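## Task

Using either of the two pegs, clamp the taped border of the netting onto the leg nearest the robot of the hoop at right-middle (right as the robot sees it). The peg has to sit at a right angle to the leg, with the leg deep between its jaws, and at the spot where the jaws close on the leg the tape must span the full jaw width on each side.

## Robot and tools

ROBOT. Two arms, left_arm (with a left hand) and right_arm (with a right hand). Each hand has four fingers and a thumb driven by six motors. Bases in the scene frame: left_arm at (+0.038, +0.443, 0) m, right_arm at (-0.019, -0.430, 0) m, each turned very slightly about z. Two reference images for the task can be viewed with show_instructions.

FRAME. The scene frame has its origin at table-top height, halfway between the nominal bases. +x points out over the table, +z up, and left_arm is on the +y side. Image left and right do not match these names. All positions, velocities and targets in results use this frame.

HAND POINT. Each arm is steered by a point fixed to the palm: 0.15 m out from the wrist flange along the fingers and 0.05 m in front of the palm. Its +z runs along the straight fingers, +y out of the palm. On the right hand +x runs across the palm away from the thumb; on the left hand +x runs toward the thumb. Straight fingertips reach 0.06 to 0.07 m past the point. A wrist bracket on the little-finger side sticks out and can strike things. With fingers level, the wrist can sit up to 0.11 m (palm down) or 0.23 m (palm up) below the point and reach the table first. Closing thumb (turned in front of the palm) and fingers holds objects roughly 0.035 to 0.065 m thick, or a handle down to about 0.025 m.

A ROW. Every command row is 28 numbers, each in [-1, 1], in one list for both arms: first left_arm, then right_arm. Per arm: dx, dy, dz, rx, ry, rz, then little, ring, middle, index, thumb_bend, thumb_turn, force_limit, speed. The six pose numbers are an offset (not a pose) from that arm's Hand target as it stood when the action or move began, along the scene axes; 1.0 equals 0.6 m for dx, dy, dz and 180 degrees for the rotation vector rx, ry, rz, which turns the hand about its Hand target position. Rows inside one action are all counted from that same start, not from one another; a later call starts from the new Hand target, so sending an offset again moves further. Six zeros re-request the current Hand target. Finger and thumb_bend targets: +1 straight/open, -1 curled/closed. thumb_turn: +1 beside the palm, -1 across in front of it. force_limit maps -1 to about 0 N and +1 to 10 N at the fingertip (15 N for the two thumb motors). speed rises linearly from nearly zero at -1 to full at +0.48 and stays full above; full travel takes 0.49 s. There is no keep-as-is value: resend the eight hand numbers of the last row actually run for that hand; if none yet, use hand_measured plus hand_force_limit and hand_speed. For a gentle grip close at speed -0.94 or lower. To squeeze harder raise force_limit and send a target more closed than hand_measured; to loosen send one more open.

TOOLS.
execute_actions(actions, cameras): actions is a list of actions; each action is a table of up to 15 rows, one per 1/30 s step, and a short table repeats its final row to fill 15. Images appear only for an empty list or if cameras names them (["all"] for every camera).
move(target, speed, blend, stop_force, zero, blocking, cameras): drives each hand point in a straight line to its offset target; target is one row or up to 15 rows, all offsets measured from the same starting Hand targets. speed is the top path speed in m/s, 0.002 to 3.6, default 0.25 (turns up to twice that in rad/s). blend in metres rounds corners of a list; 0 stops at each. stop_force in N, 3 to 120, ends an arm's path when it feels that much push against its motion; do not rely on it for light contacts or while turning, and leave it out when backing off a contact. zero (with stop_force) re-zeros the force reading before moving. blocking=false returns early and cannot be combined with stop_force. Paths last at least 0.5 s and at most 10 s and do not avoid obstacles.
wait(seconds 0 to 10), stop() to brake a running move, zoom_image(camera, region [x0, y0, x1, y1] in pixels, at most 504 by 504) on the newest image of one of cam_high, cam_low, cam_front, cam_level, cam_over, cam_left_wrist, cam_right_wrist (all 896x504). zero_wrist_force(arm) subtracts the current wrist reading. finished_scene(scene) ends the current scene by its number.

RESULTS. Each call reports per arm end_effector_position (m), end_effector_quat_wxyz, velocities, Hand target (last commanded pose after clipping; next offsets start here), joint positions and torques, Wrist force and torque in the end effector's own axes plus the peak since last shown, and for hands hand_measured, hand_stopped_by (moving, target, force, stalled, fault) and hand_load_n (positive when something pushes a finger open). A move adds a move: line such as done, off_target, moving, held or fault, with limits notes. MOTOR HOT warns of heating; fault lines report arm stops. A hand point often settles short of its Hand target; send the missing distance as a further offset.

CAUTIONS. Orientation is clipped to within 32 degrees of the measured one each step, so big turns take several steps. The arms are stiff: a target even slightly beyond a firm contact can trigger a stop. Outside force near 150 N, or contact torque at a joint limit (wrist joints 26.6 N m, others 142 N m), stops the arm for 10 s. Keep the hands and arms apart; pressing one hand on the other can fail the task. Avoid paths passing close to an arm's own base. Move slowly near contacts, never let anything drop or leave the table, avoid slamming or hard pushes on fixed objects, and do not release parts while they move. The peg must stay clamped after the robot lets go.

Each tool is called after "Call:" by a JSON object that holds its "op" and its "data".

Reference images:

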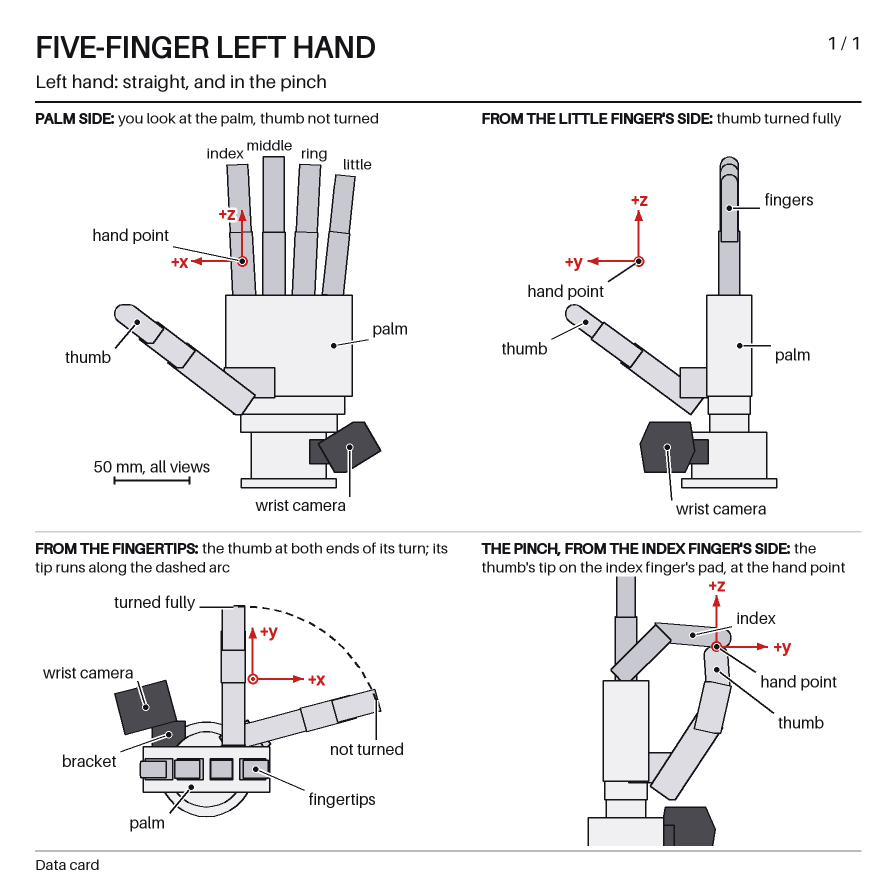

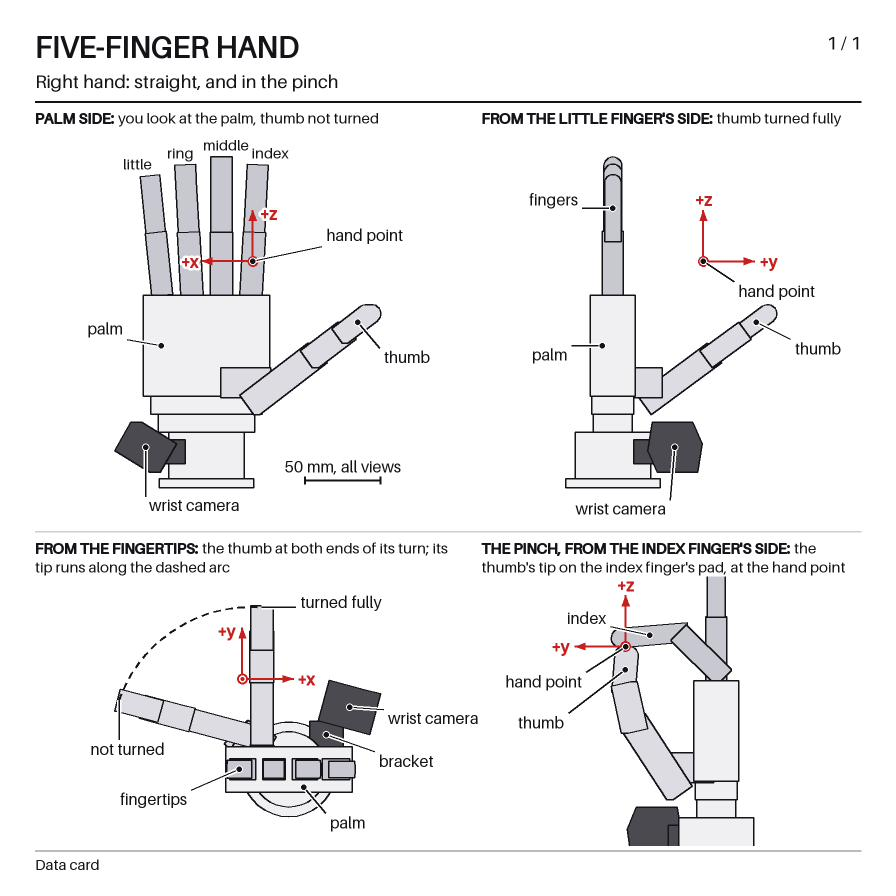

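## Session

Scene 1 done. Now scene 2.

Call:
{"op": "execute_actions", "data": {"actions": []}}

Scene clock: 0.00 s.
left_arm: end_effector_position=(+0.5075, +0.6321, +0.1873) hand_measured=(+1.000, +1.000, +1.000, +1.000, +1.000, +1.000) hand_load_n=(+0.0, +0.0, +0.0, +0.0, +0.0, +0.0) hand_stopped_by=(target, target, target, target, target, target) hand_force_limit=0.00 hand_speed=-0.80 end_effector_quat_wxyz=(-0.056, +0.729, -0.405, +0.548) | right_arm: end_effector_position=(+0.6760, -0.4189, +0.2448) hand_measured=(+1.000, +1.000, +1.000, +1.000, +1.000, +1.000) hand_load_n=(+0.0, +0.0, +0.0, +0.0, +0.0, +0.0) hand_stopped_by=(target, target, target, target, target, target) hand_force_limit=0.00 hand_speed=-0.80 end_effector_quat_wxyz=(+0.173, -0.008, +0.962, -0.213)
Joint positions: left_arm=[4.35 -2.095 -1.7 2.208 -0.403 3.767] | right_arm=[-0.073 -0.9 0.854 1.189 1.936 -1.803]
Joint velocities: within noise
Joint torques (N m): no reading
Wrist force (N): no reading
Wrist torque (N m): no reading
Wrist force, peak (N): no reading
Hand target: left_arm +0.5075, +0.6321, +0.1873; -0.056, +0.729, -0.405, +0.548 | right_arm +0.6760, -0.4189, +0.2448; +0.173, -0.008, +0.962, -0.213

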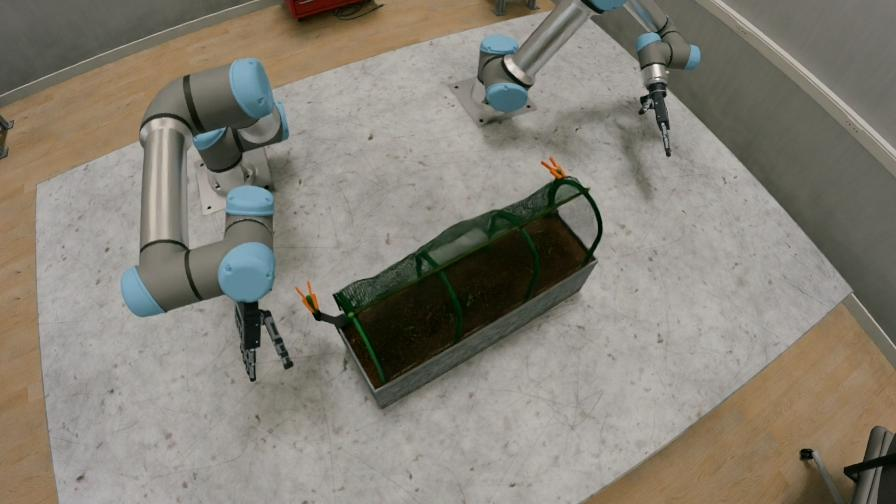

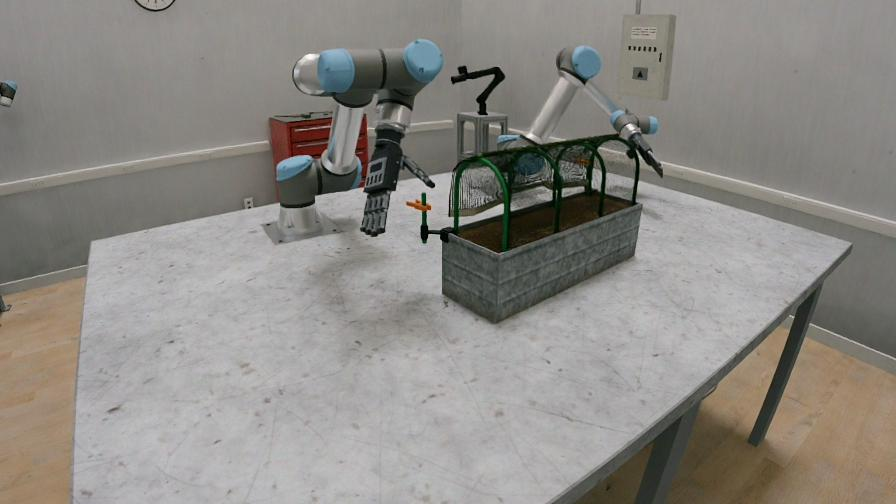

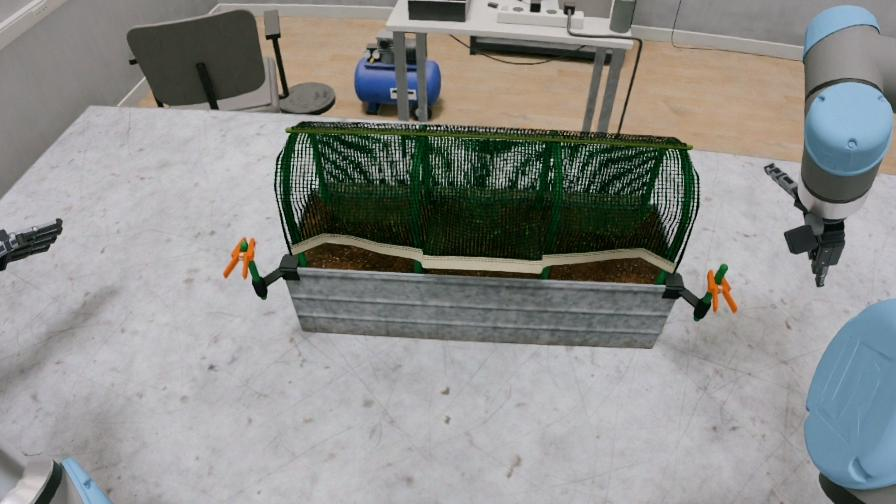

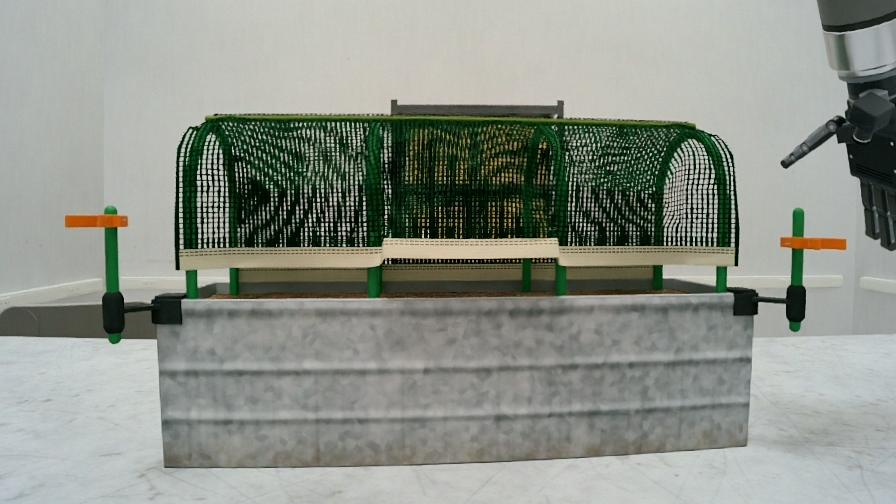

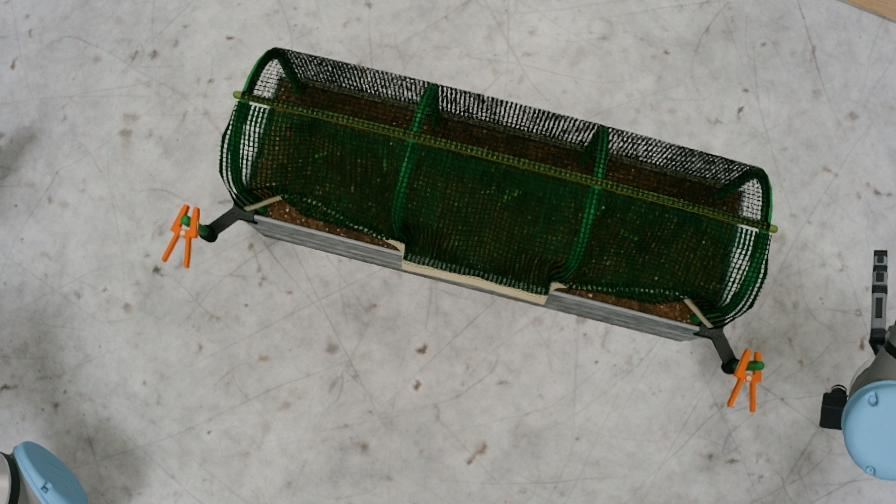

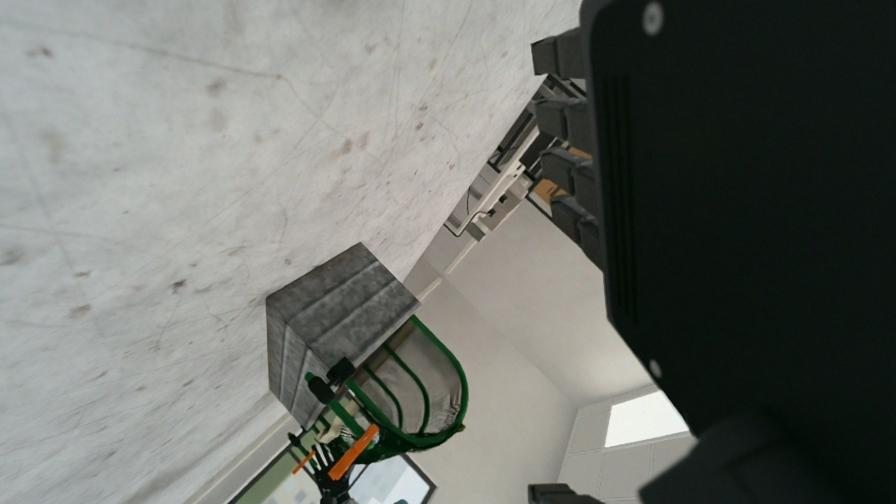

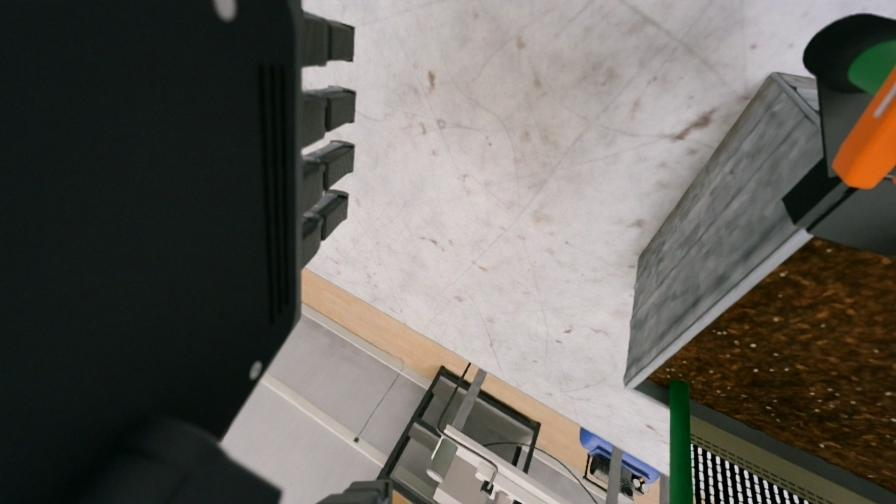

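Call:
{"op": "zoom_image", "data": {"camera": "cam_over", "region": [690, 310, 800, 430]}}

Call:
{"op": "zoom_image", "data": {"camera": "cam_level", "region": [740, 190, 880, 340]}}

Call:
{"op": "zoom_image", "data": {"camera": "cam_level", "region": [50, 190, 190, 350]}}

Call:
{"op": "zoom_image", "data": {"camera": "cam_over", "region": [130, 180, 240, 300]}}

Call:
{"op": "zoom_image", "data": {"camera": "cam_front", "region": [640, 230, 760, 340]}}

Call:
{"op": "zoom_image", "data": {"camera": "cam_level", "region": [510, 210, 620, 310]}}

Scaled by 4.200 from the camera's 896x504 image, which has a finer 1280x720 frame.

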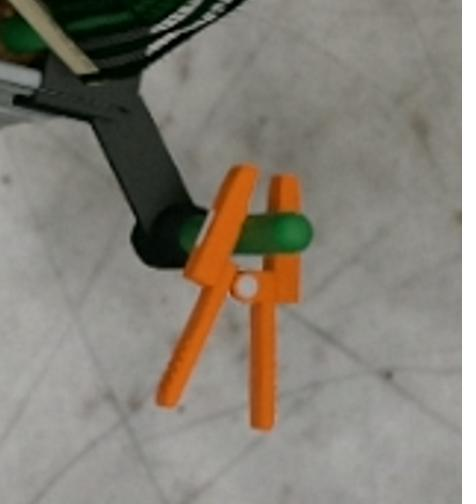

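Scaled by 3.360 from the camera's 896x504 image, which has a finer 1280x720 frame.

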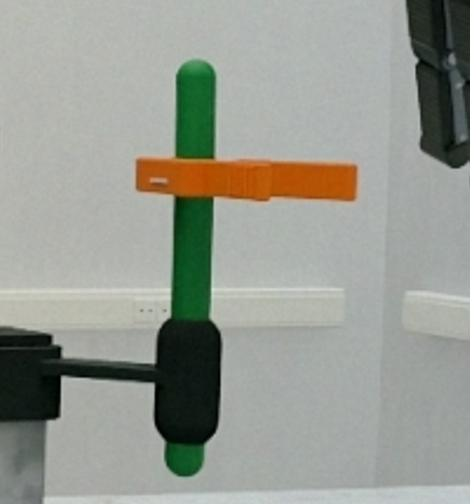

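Scaled by 3.150 from the camera's 896x504 image, which has a finer 1280x720 frame.

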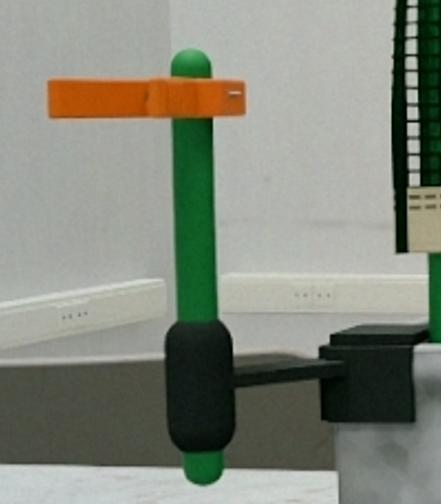

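Scaled by 4.200 from the camera's 896x504 image, which has a finer 1280x720 frame.

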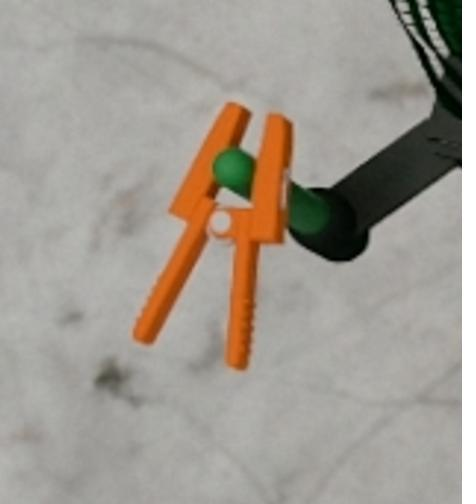

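Scaled by 4.200 from the camera's 896x504 image, which has a finer 1280x720 frame.

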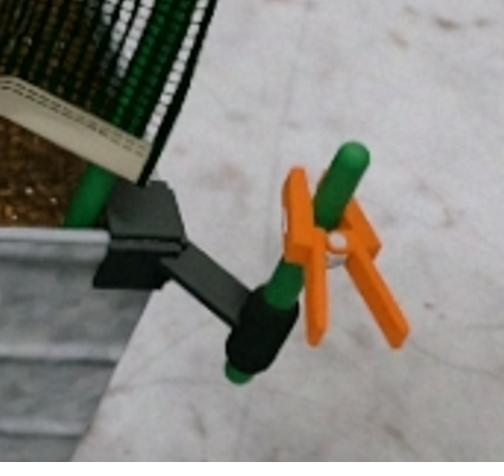

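Scaled by 4.582 from the camera's 896x504 image, which has a finer 1280x720 frame.

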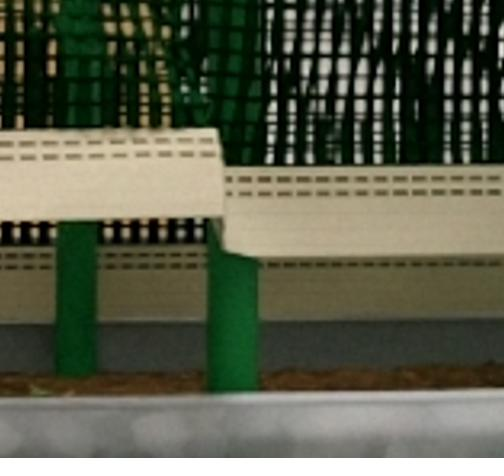

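Call:
{"op": "move", "data": {"target": [[0,0,0,0,0,0,1,1,1,1,1,1,0,-0.8,-0.1267,0,0.092,0.1324,0.1175,0.0219,1,1,1,1,0.3,-1,0,-0.3],[0,0,0,0,0,0,1,1,1,1,1,1,0,-0.8,-0.2933,0.1317,0.0087,0.1324,0.1175,0.0219,1,1,1,1,0.3,-1,0,-0.3],[0,0,0,0,0,0,1,1,1,1,1,1,0,-0.8,-0.2933,0.19,-0.108,0.1324,0.1175,0.0219,1,1,1,1,0.3,-1,0,-0.3]], "speed": 0.25, "blend": [0.03,0.03,0], "cameras": ["all"]}}

Call:
{"op": "zoom_image", "data": {"camera": "cam_over", "region": [640, 320, 800, 480]}}

Call:
{"op": "zoom_image", "data": {"camera": "cam_level", "region": [696, 180, 896, 360]}}

Scene clock: 8.13 s.
left_arm: end_effector_position=(+0.5075, +0.6321, +0.1873) hand_measured=(+1.000, +1.000, +1.000, +1.000, +1.000, +1.000) hand_load_n=(+0.0, +0.0, +0.0, +0.0, +0.0, +0.0) hand_stopped_by=(target, target, target, target, target, target) hand_force_limit=0.00 hand_speed=-0.80 end_effector_quat_wxyz=(-0.056, +0.729, -0.405, +0.548) | right_arm: end_effector_position=(+0.5000, -0.3049, +0.1801) hand_measured=(+1.000, +1.000, +1.000, +1.000, +0.300, -1.000) hand_load_n=(+0.0, +0.0, +0.0, +0.0, +0.0, +0.0) hand_stopped_by=(target, target, target, target, target, target) hand_force_limit=0.00 hand_speed=-0.30 end_effector_quat_wxyz=(+0.000, -0.044, +0.999, +0.000)
Joint positions: left_arm=[4.35 -2.095 -1.7 2.208 -0.403 3.767] | right_arm=[-0.082 -1.077 1.352 1.296 1.57 -1.803]
Joint torques (N m): left_arm=[-1.25 36.86 13.52 -2.39 1.68 0.05] | right_arm=[5.63 -27.55 -4.92 0.75 -1.33 1.43]
Wrist force (N): left_arm=[-0.3 0.0 0.1] | right_arm=[0.6 0.3 -0.2]
Wrist torque (N m): left_arm=[0.00 0.04 -0.01] | right_arm=[0.01 0.00 0.08]
Wrist force, peak (N): left_arm=[-0.5 -0.2 0.2] | right_arm=[1.9 0.5 -0.4]
Hand target: left_arm +0.5075, +0.6321, +0.1873; -0.056, +0.729, -0.405, +0.548 | right_arm +0.5000, -0.3049, +0.1800; +0.000, -0.044, +0.999, +0.000
Off the commanded pose: left_arm 0.000 m, 0 deg | right_arm 0.000 m, 0 deg.
move: done

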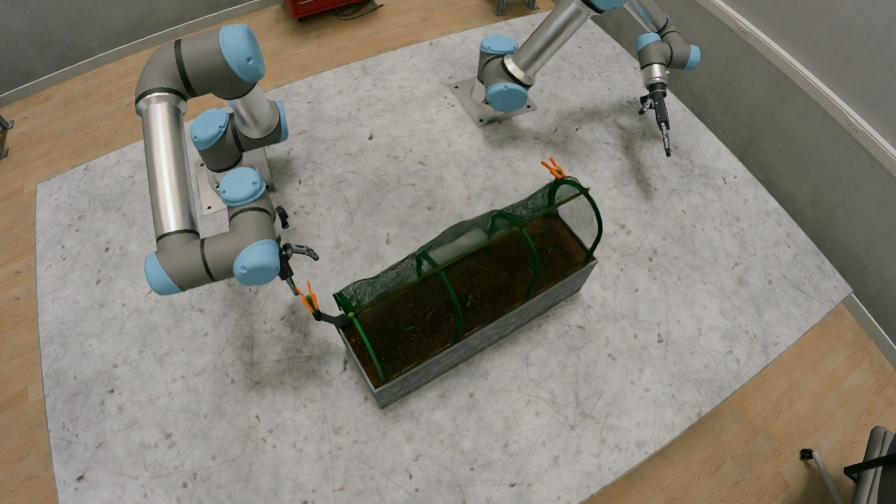

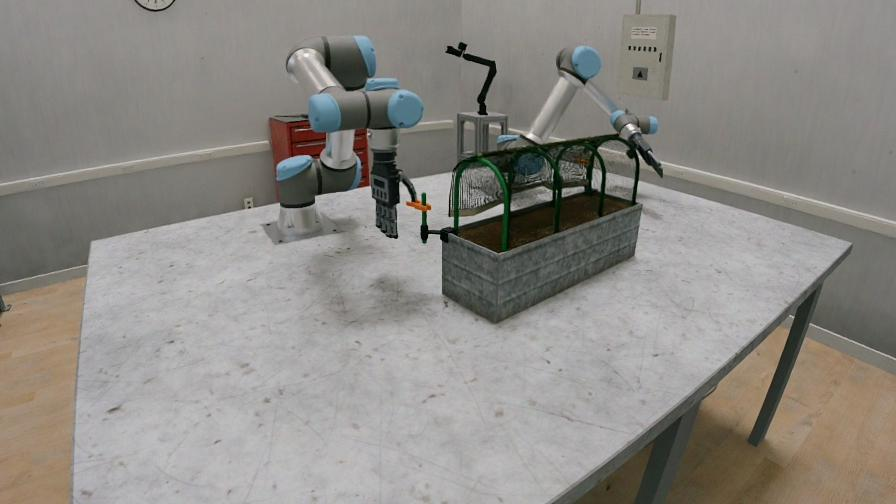

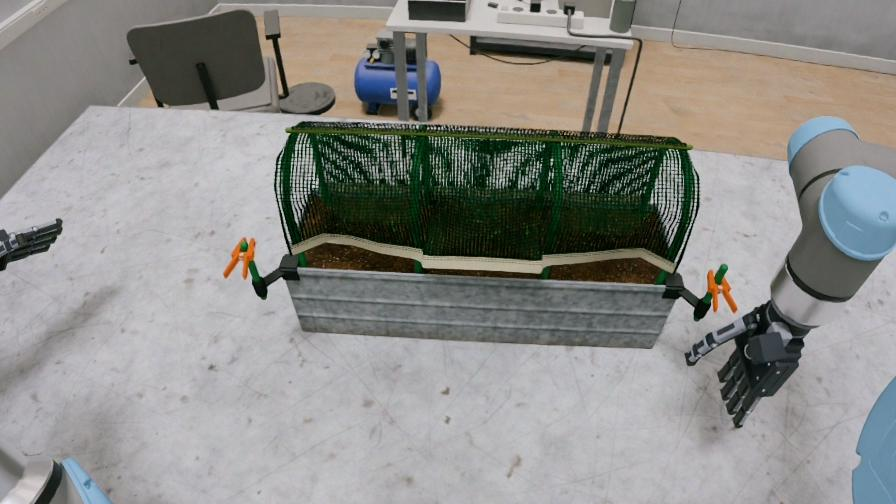

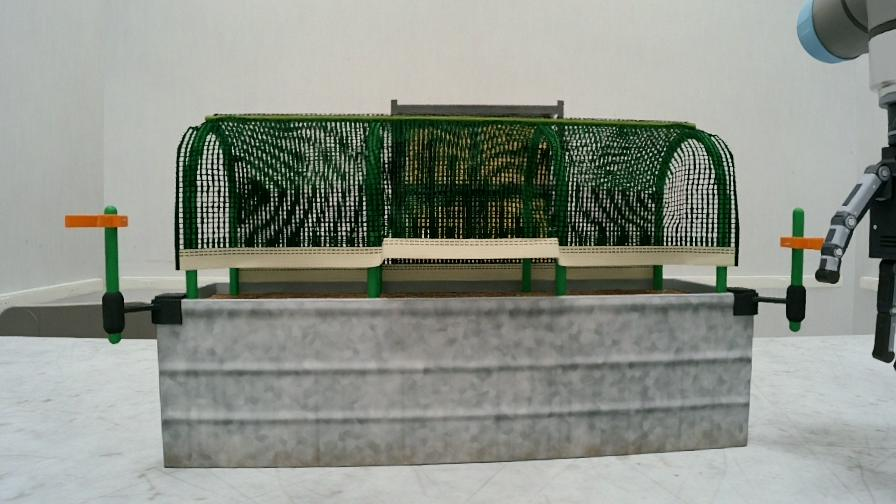

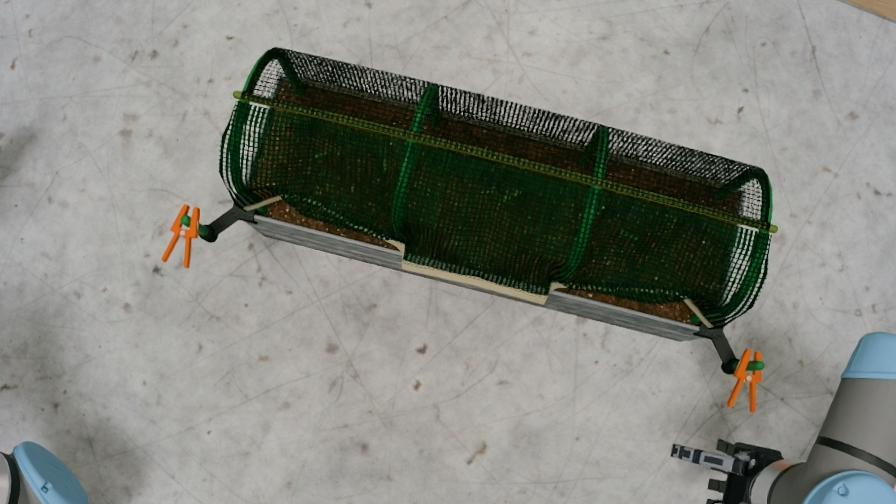

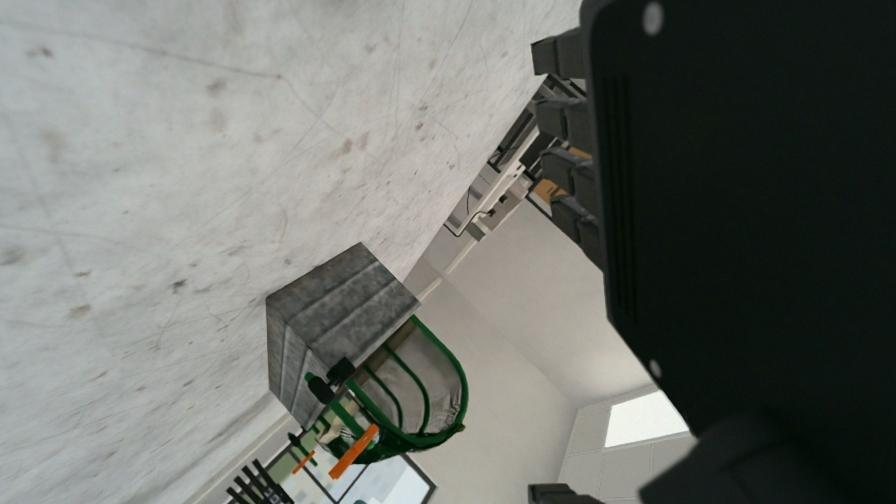

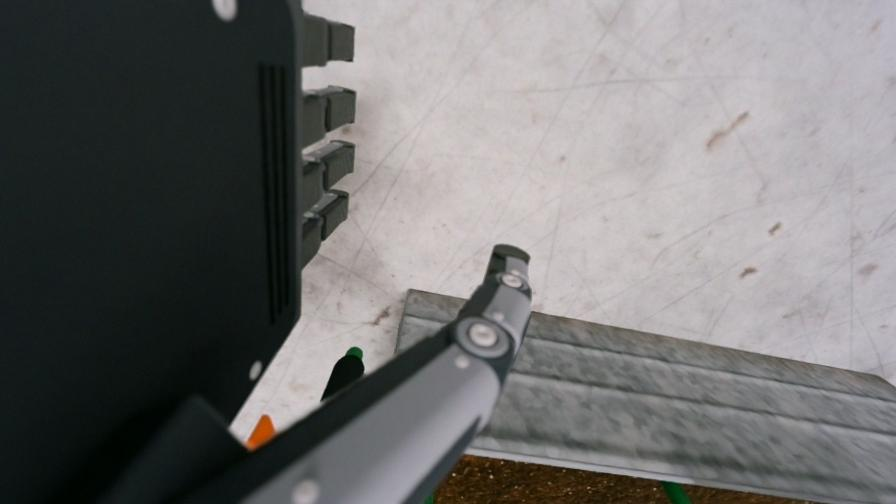

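Scaled by 3.150 from the camera's 896x504 image, which has a finer 1280x720 frame.

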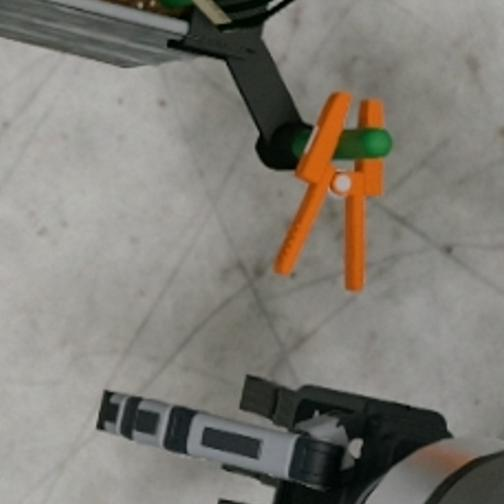

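Scaled by 2.520 from the camera's 896x504 image, which has a finer 1280x720 frame.

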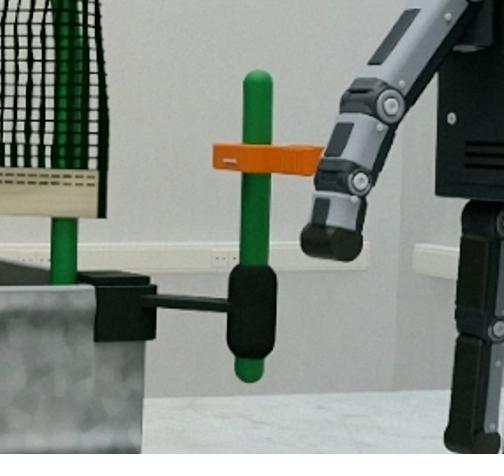

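Call:
{"op": "move", "data": {"target": [0,0,0,0,0,0,1,1,1,1,1,1,0,-0.8,0.05,-0.0085,0,0,0,0,1,1,1,1,0.9,-1,0,-0.3], "speed": 0.1, "cameras": ["cam_level","cam_over","cam_right_wrist","cam_left_wrist","cam_front"]}}

Call:
{"op": "zoom_image", "data": {"camera": "cam_over", "region": [660, 330, 800, 470]}}

Call:
{"op": "zoom_image", "data": {"camera": "cam_level", "region": [740, 180, 896, 320]}}

Call:
{"op": "zoom_image", "data": {"camera": "cam_right_wrist", "region": [180, 220, 520, 480]}}

Scene clock: 11.23 s.
left_arm: end_effector_position=(+0.5075, +0.6321, +0.1873) hand_measured=(+1.000, +1.000, +1.000, +1.000, +1.000, +1.000) hand_load_n=(+0.0, +0.0, +0.0, +0.0, -0.5, +0.0) hand_stopped_by=(target, target, target, target, target, target) hand_force_limit=0.00 hand_speed=-0.80 end_effector_quat_wxyz=(-0.056, +0.729, -0.405, +0.548) | right_arm: end_effector_position=(+0.5299, -0.3100, +0.1800) hand_measured=(+1.000, +1.000, +1.000, +1.000, +0.900, -1.000) hand_load_n=(+0.0, +0.0, +0.0, +0.0, -0.5, +0.0) hand_stopped_by=(target, target, target, target, target, target) hand_force_limit=0.00 hand_speed=-0.30 end_effector_quat_wxyz=(+0.000, -0.043, +0.999, +0.000) end_effector_velocity=(+0.001, +0.000, +0.000) end_effector_angular_velocity=(+0.001, -0.001, +0.000)
Joint positions: left_arm=[4.35 -2.095 -1.7 2.208 -0.403 3.767] | right_arm=[-0.084 -1.006 1.241 1.336 1.57 -1.804]
Joint velocities: left_arm=[within noise] | right_arm=[0.001 0.003 -0.005 0.002 -0.001 0]
Joint torques (N m): left_arm=[-0.5 37.28 13.27 -2.6 1.51 0.07] | right_arm=[3.61 -30.8 -28.15 3.8 1.75 -1.07]
Wrist force (N): left_arm=[-0.3 0.1 0.2] | right_arm=[0.8 0.6 0.0]
Wrist torque (N m): left_arm=[0.01 0.04 -0.02] | right_arm=[0.04 -0.02 0.23]
Wrist force, peak (N): left_arm=[-0.6 -0.1 -0.1] | right_arm=[1.2 0.7 -0.2]
Hand target: left_arm +0.5075, +0.6321, +0.1873; -0.056, +0.729, -0.405, +0.548 | right_arm +0.5300, -0.3100, +0.1800; +0.000, -0.044, +0.999, +0.000
Off the commanded pose: left_arm 0.000 m, 0 deg | right_arm 0.000 m, 0 deg.
move: done
Images, in order (width x height): cam_front 896x504, cam_level 896x504, cam_over 896x504, cam_left_wrist 896x504, cam_right_wrist 896x504.

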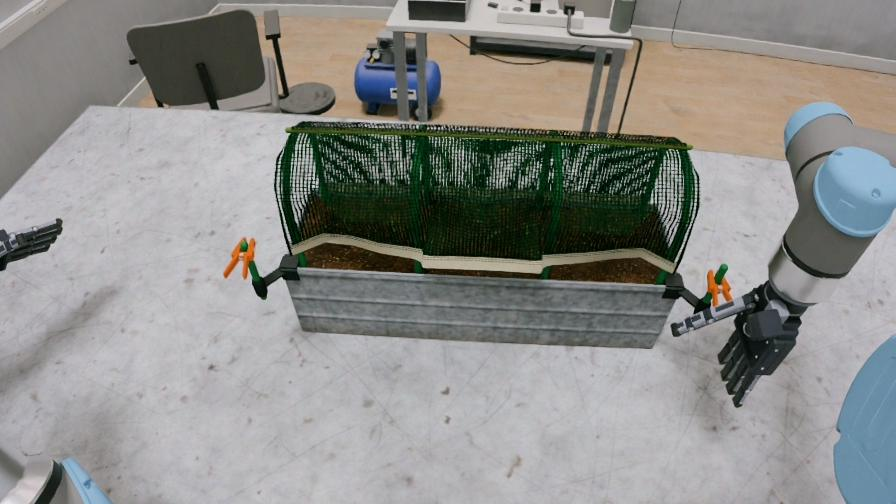

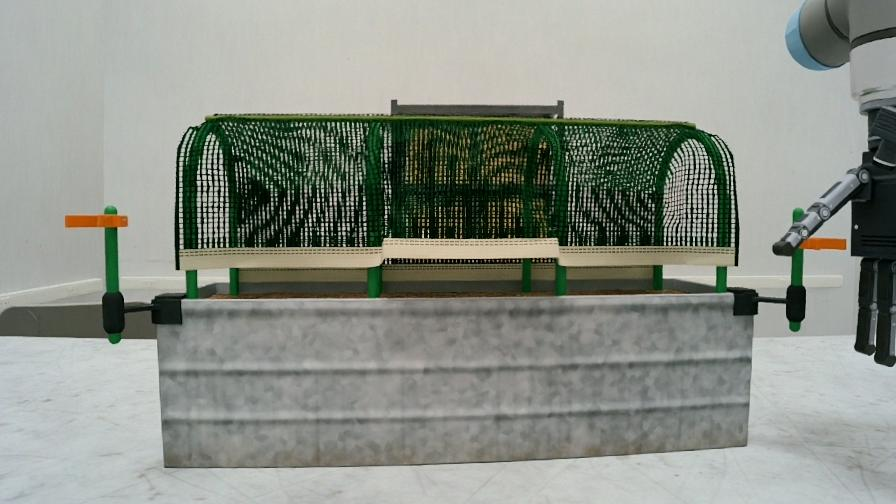

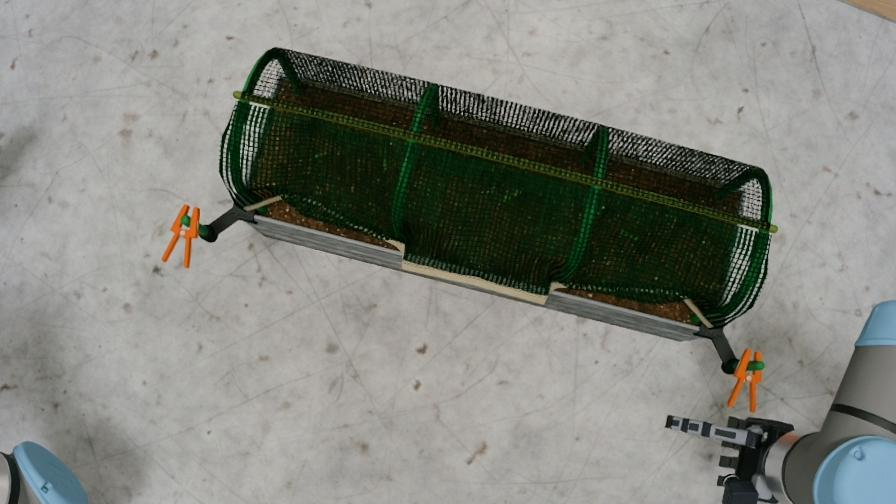

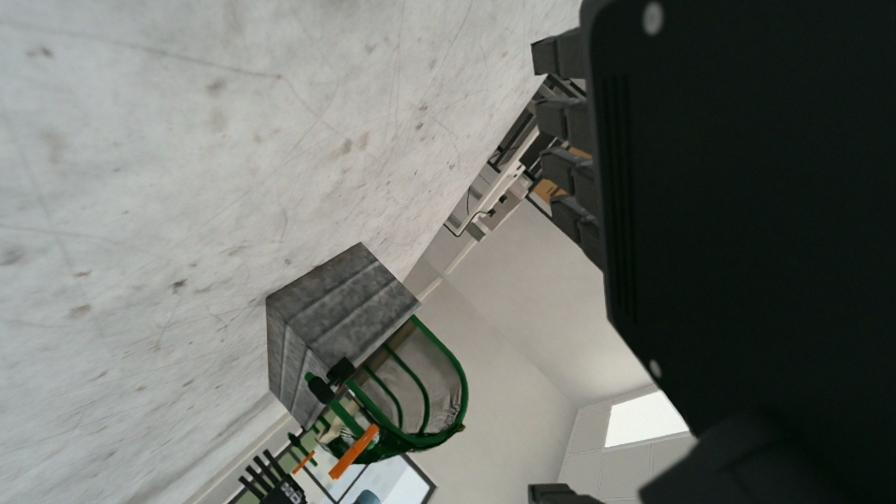

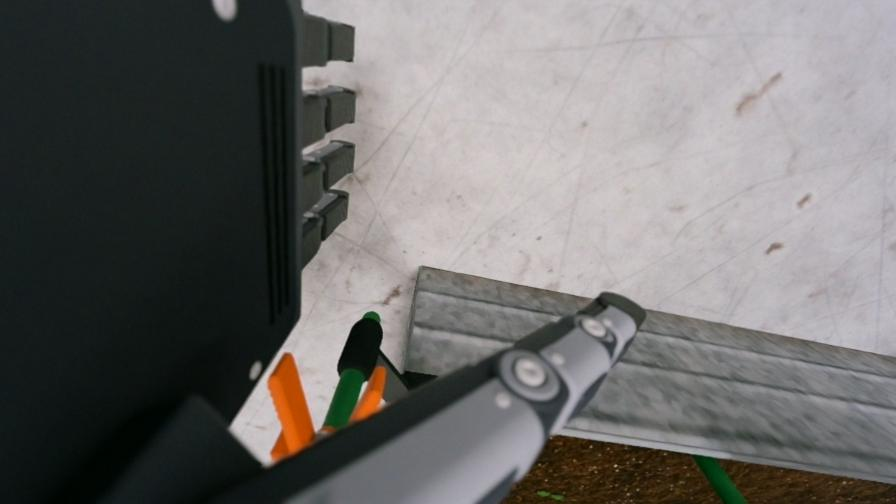

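Scaled by 3.600 from the camera's 896x504 image, which has a finer 1280x720 frame.

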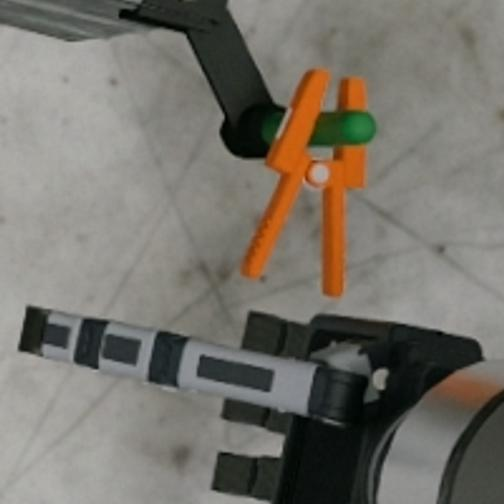

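Scaled by 3.231 from the camera's 896x504 image, which has a finer 1280x720 frame.

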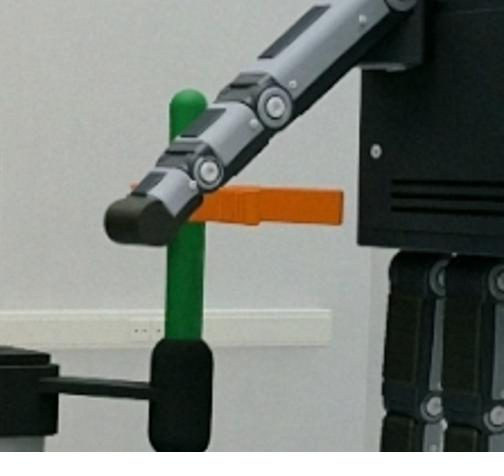

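Scaled by 1.482 from the camera's 896x504 image, which has a finer 1280x720 frame.

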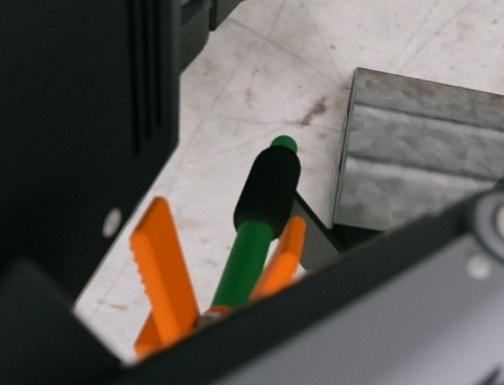

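Call:
{"op": "move", "data": {"target": [[0,0,0,0,0,0,1,1,1,1,1,1,0,-0.8,0,-0.0125,0.0067,0,0,0,1,1,1,1,0.9,-1,0,-0.3],[0,0,0,0,0,0,1,1,1,1,1,1,0,-0.8,0.0333,-0.0125,0.0067,0,0,0,1,1,1,1,0.9,-1,0,-0.3]], "speed": 0.06, "stop_force": 6, "cameras": ["cam_level","cam_over","cam_right_wrist"]}}

Call:
{"op": "zoom_image", "data": {"camera": "cam_over", "region": [660, 330, 800, 470]}}

Call:
{"op": "zoom_image", "data": {"camera": "cam_level", "region": [740, 180, 896, 320]}}

Call:
{"op": "zoom_image", "data": {"camera": "cam_right_wrist", "region": [180, 200, 520, 460]}}

Scene clock: 14.70 s.
left_arm: end_effector_position=(+0.5075, +0.6321, +0.1873) hand_measured=(+1.000, +1.000, +1.000, +1.000, +1.000, +1.000) hand_load_n=(+0.0, +0.0, +0.0, +0.0, +0.0, +0.0) hand_stopped_by=(target, target, target, target, target, target) hand_force_limit=0.00 hand_speed=-0.80 end_effector_quat_wxyz=(-0.056, +0.729, -0.405, +0.548) | right_arm: end_effector_position=(+0.5500, -0.3175, +0.1840) hand_measured=(+1.000, +1.000, +1.000, +1.000, +0.900, -1.000) hand_load_n=(+0.0, +0.0, +0.0, +0.0, +0.0, +0.0) hand_stopped_by=(target, target, target, target, target, target) hand_force_limit=0.00 hand_speed=-0.30 end_effector_quat_wxyz=(+0.000, -0.044, +0.999, +0.000)
Joint positions: left_arm=[4.35 -2.095 -1.7 2.208 -0.403 3.767] | right_arm=[-0.092 -0.959 1.155 1.375 1.57 -1.813]
Joint torques (N m): left_arm=[-1.11 37.98 13.48 -2.46 1.37 0.14] | right_arm=[6.64 -32.33 -29.2 3.78 1.52 1.38]
Wrist force (N): left_arm=[-0.3 -0.1 0.2] | right_arm=[0.9 0.4 -0.1]
Wrist torque (N m): left_arm=[-0.01 0.06 -0.02] | right_arm=[0.00 -0.05 0.13]
Wrist force, peak (N): left_arm=[-0.6 -0.1 0.2] | right_arm=[1.2 0.8 -0.2]
Hand target: left_arm +0.5075, +0.6321, +0.1873; -0.056, +0.729, -0.405, +0.548 | right_arm +0.5500, -0.3175, +0.1840; +0.000, -0.044, +0.999, +0.000
Off the commanded pose: left_arm 0.000 m, 0 deg | right_arm 0.000 m, 0 deg.
move: done
Images, in order (width x height): cam_level 896x504, cam_over 896x504, cam_right_wrist 896x504.

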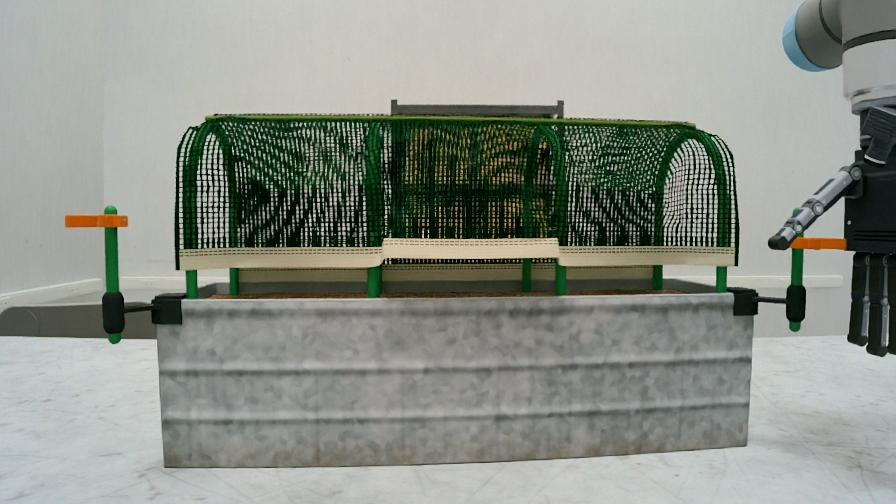

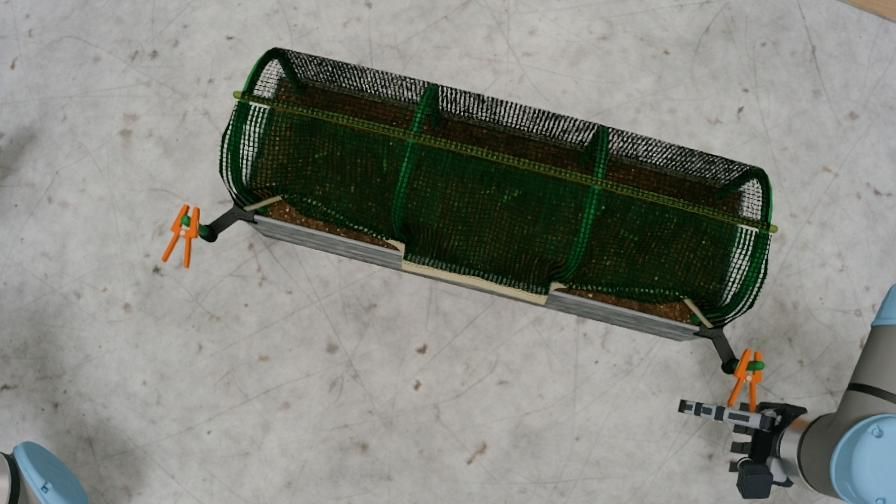

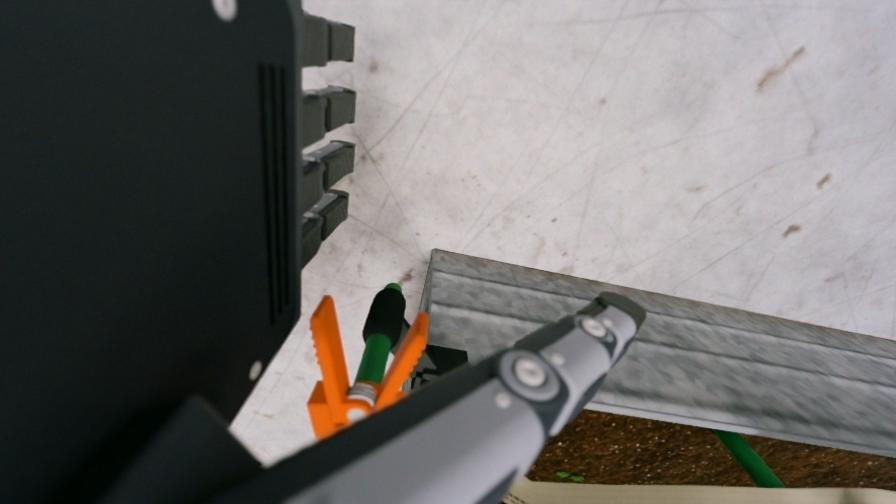

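Scaled by 3.600 from the camera's 896x504 image, which has a finer 1280x720 frame.

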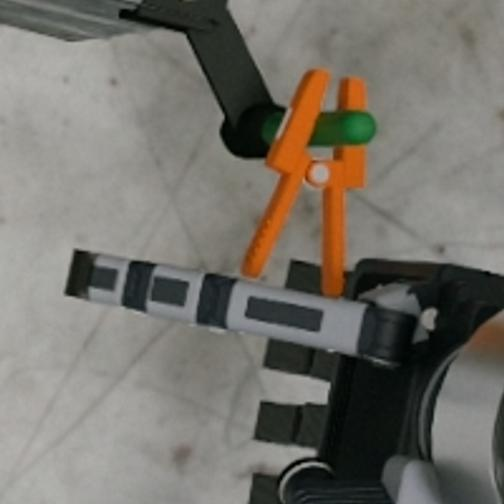

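Scaled by 3.231 from the camera's 896x504 image, which has a finer 1280x720 frame.

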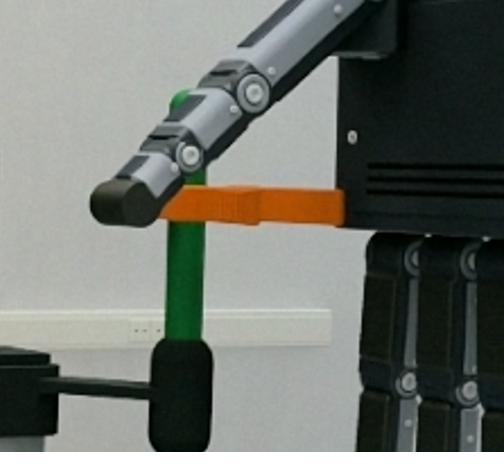

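Scaled by 1.482 from the camera's 896x504 image, which has a finer 1280x720 frame.

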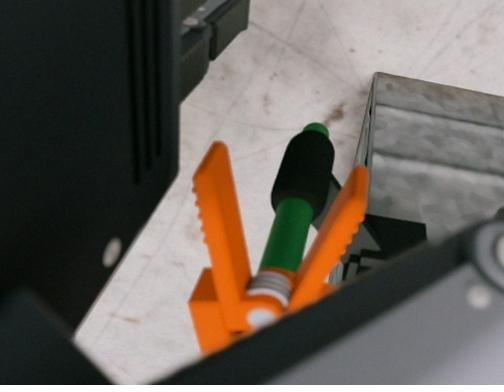

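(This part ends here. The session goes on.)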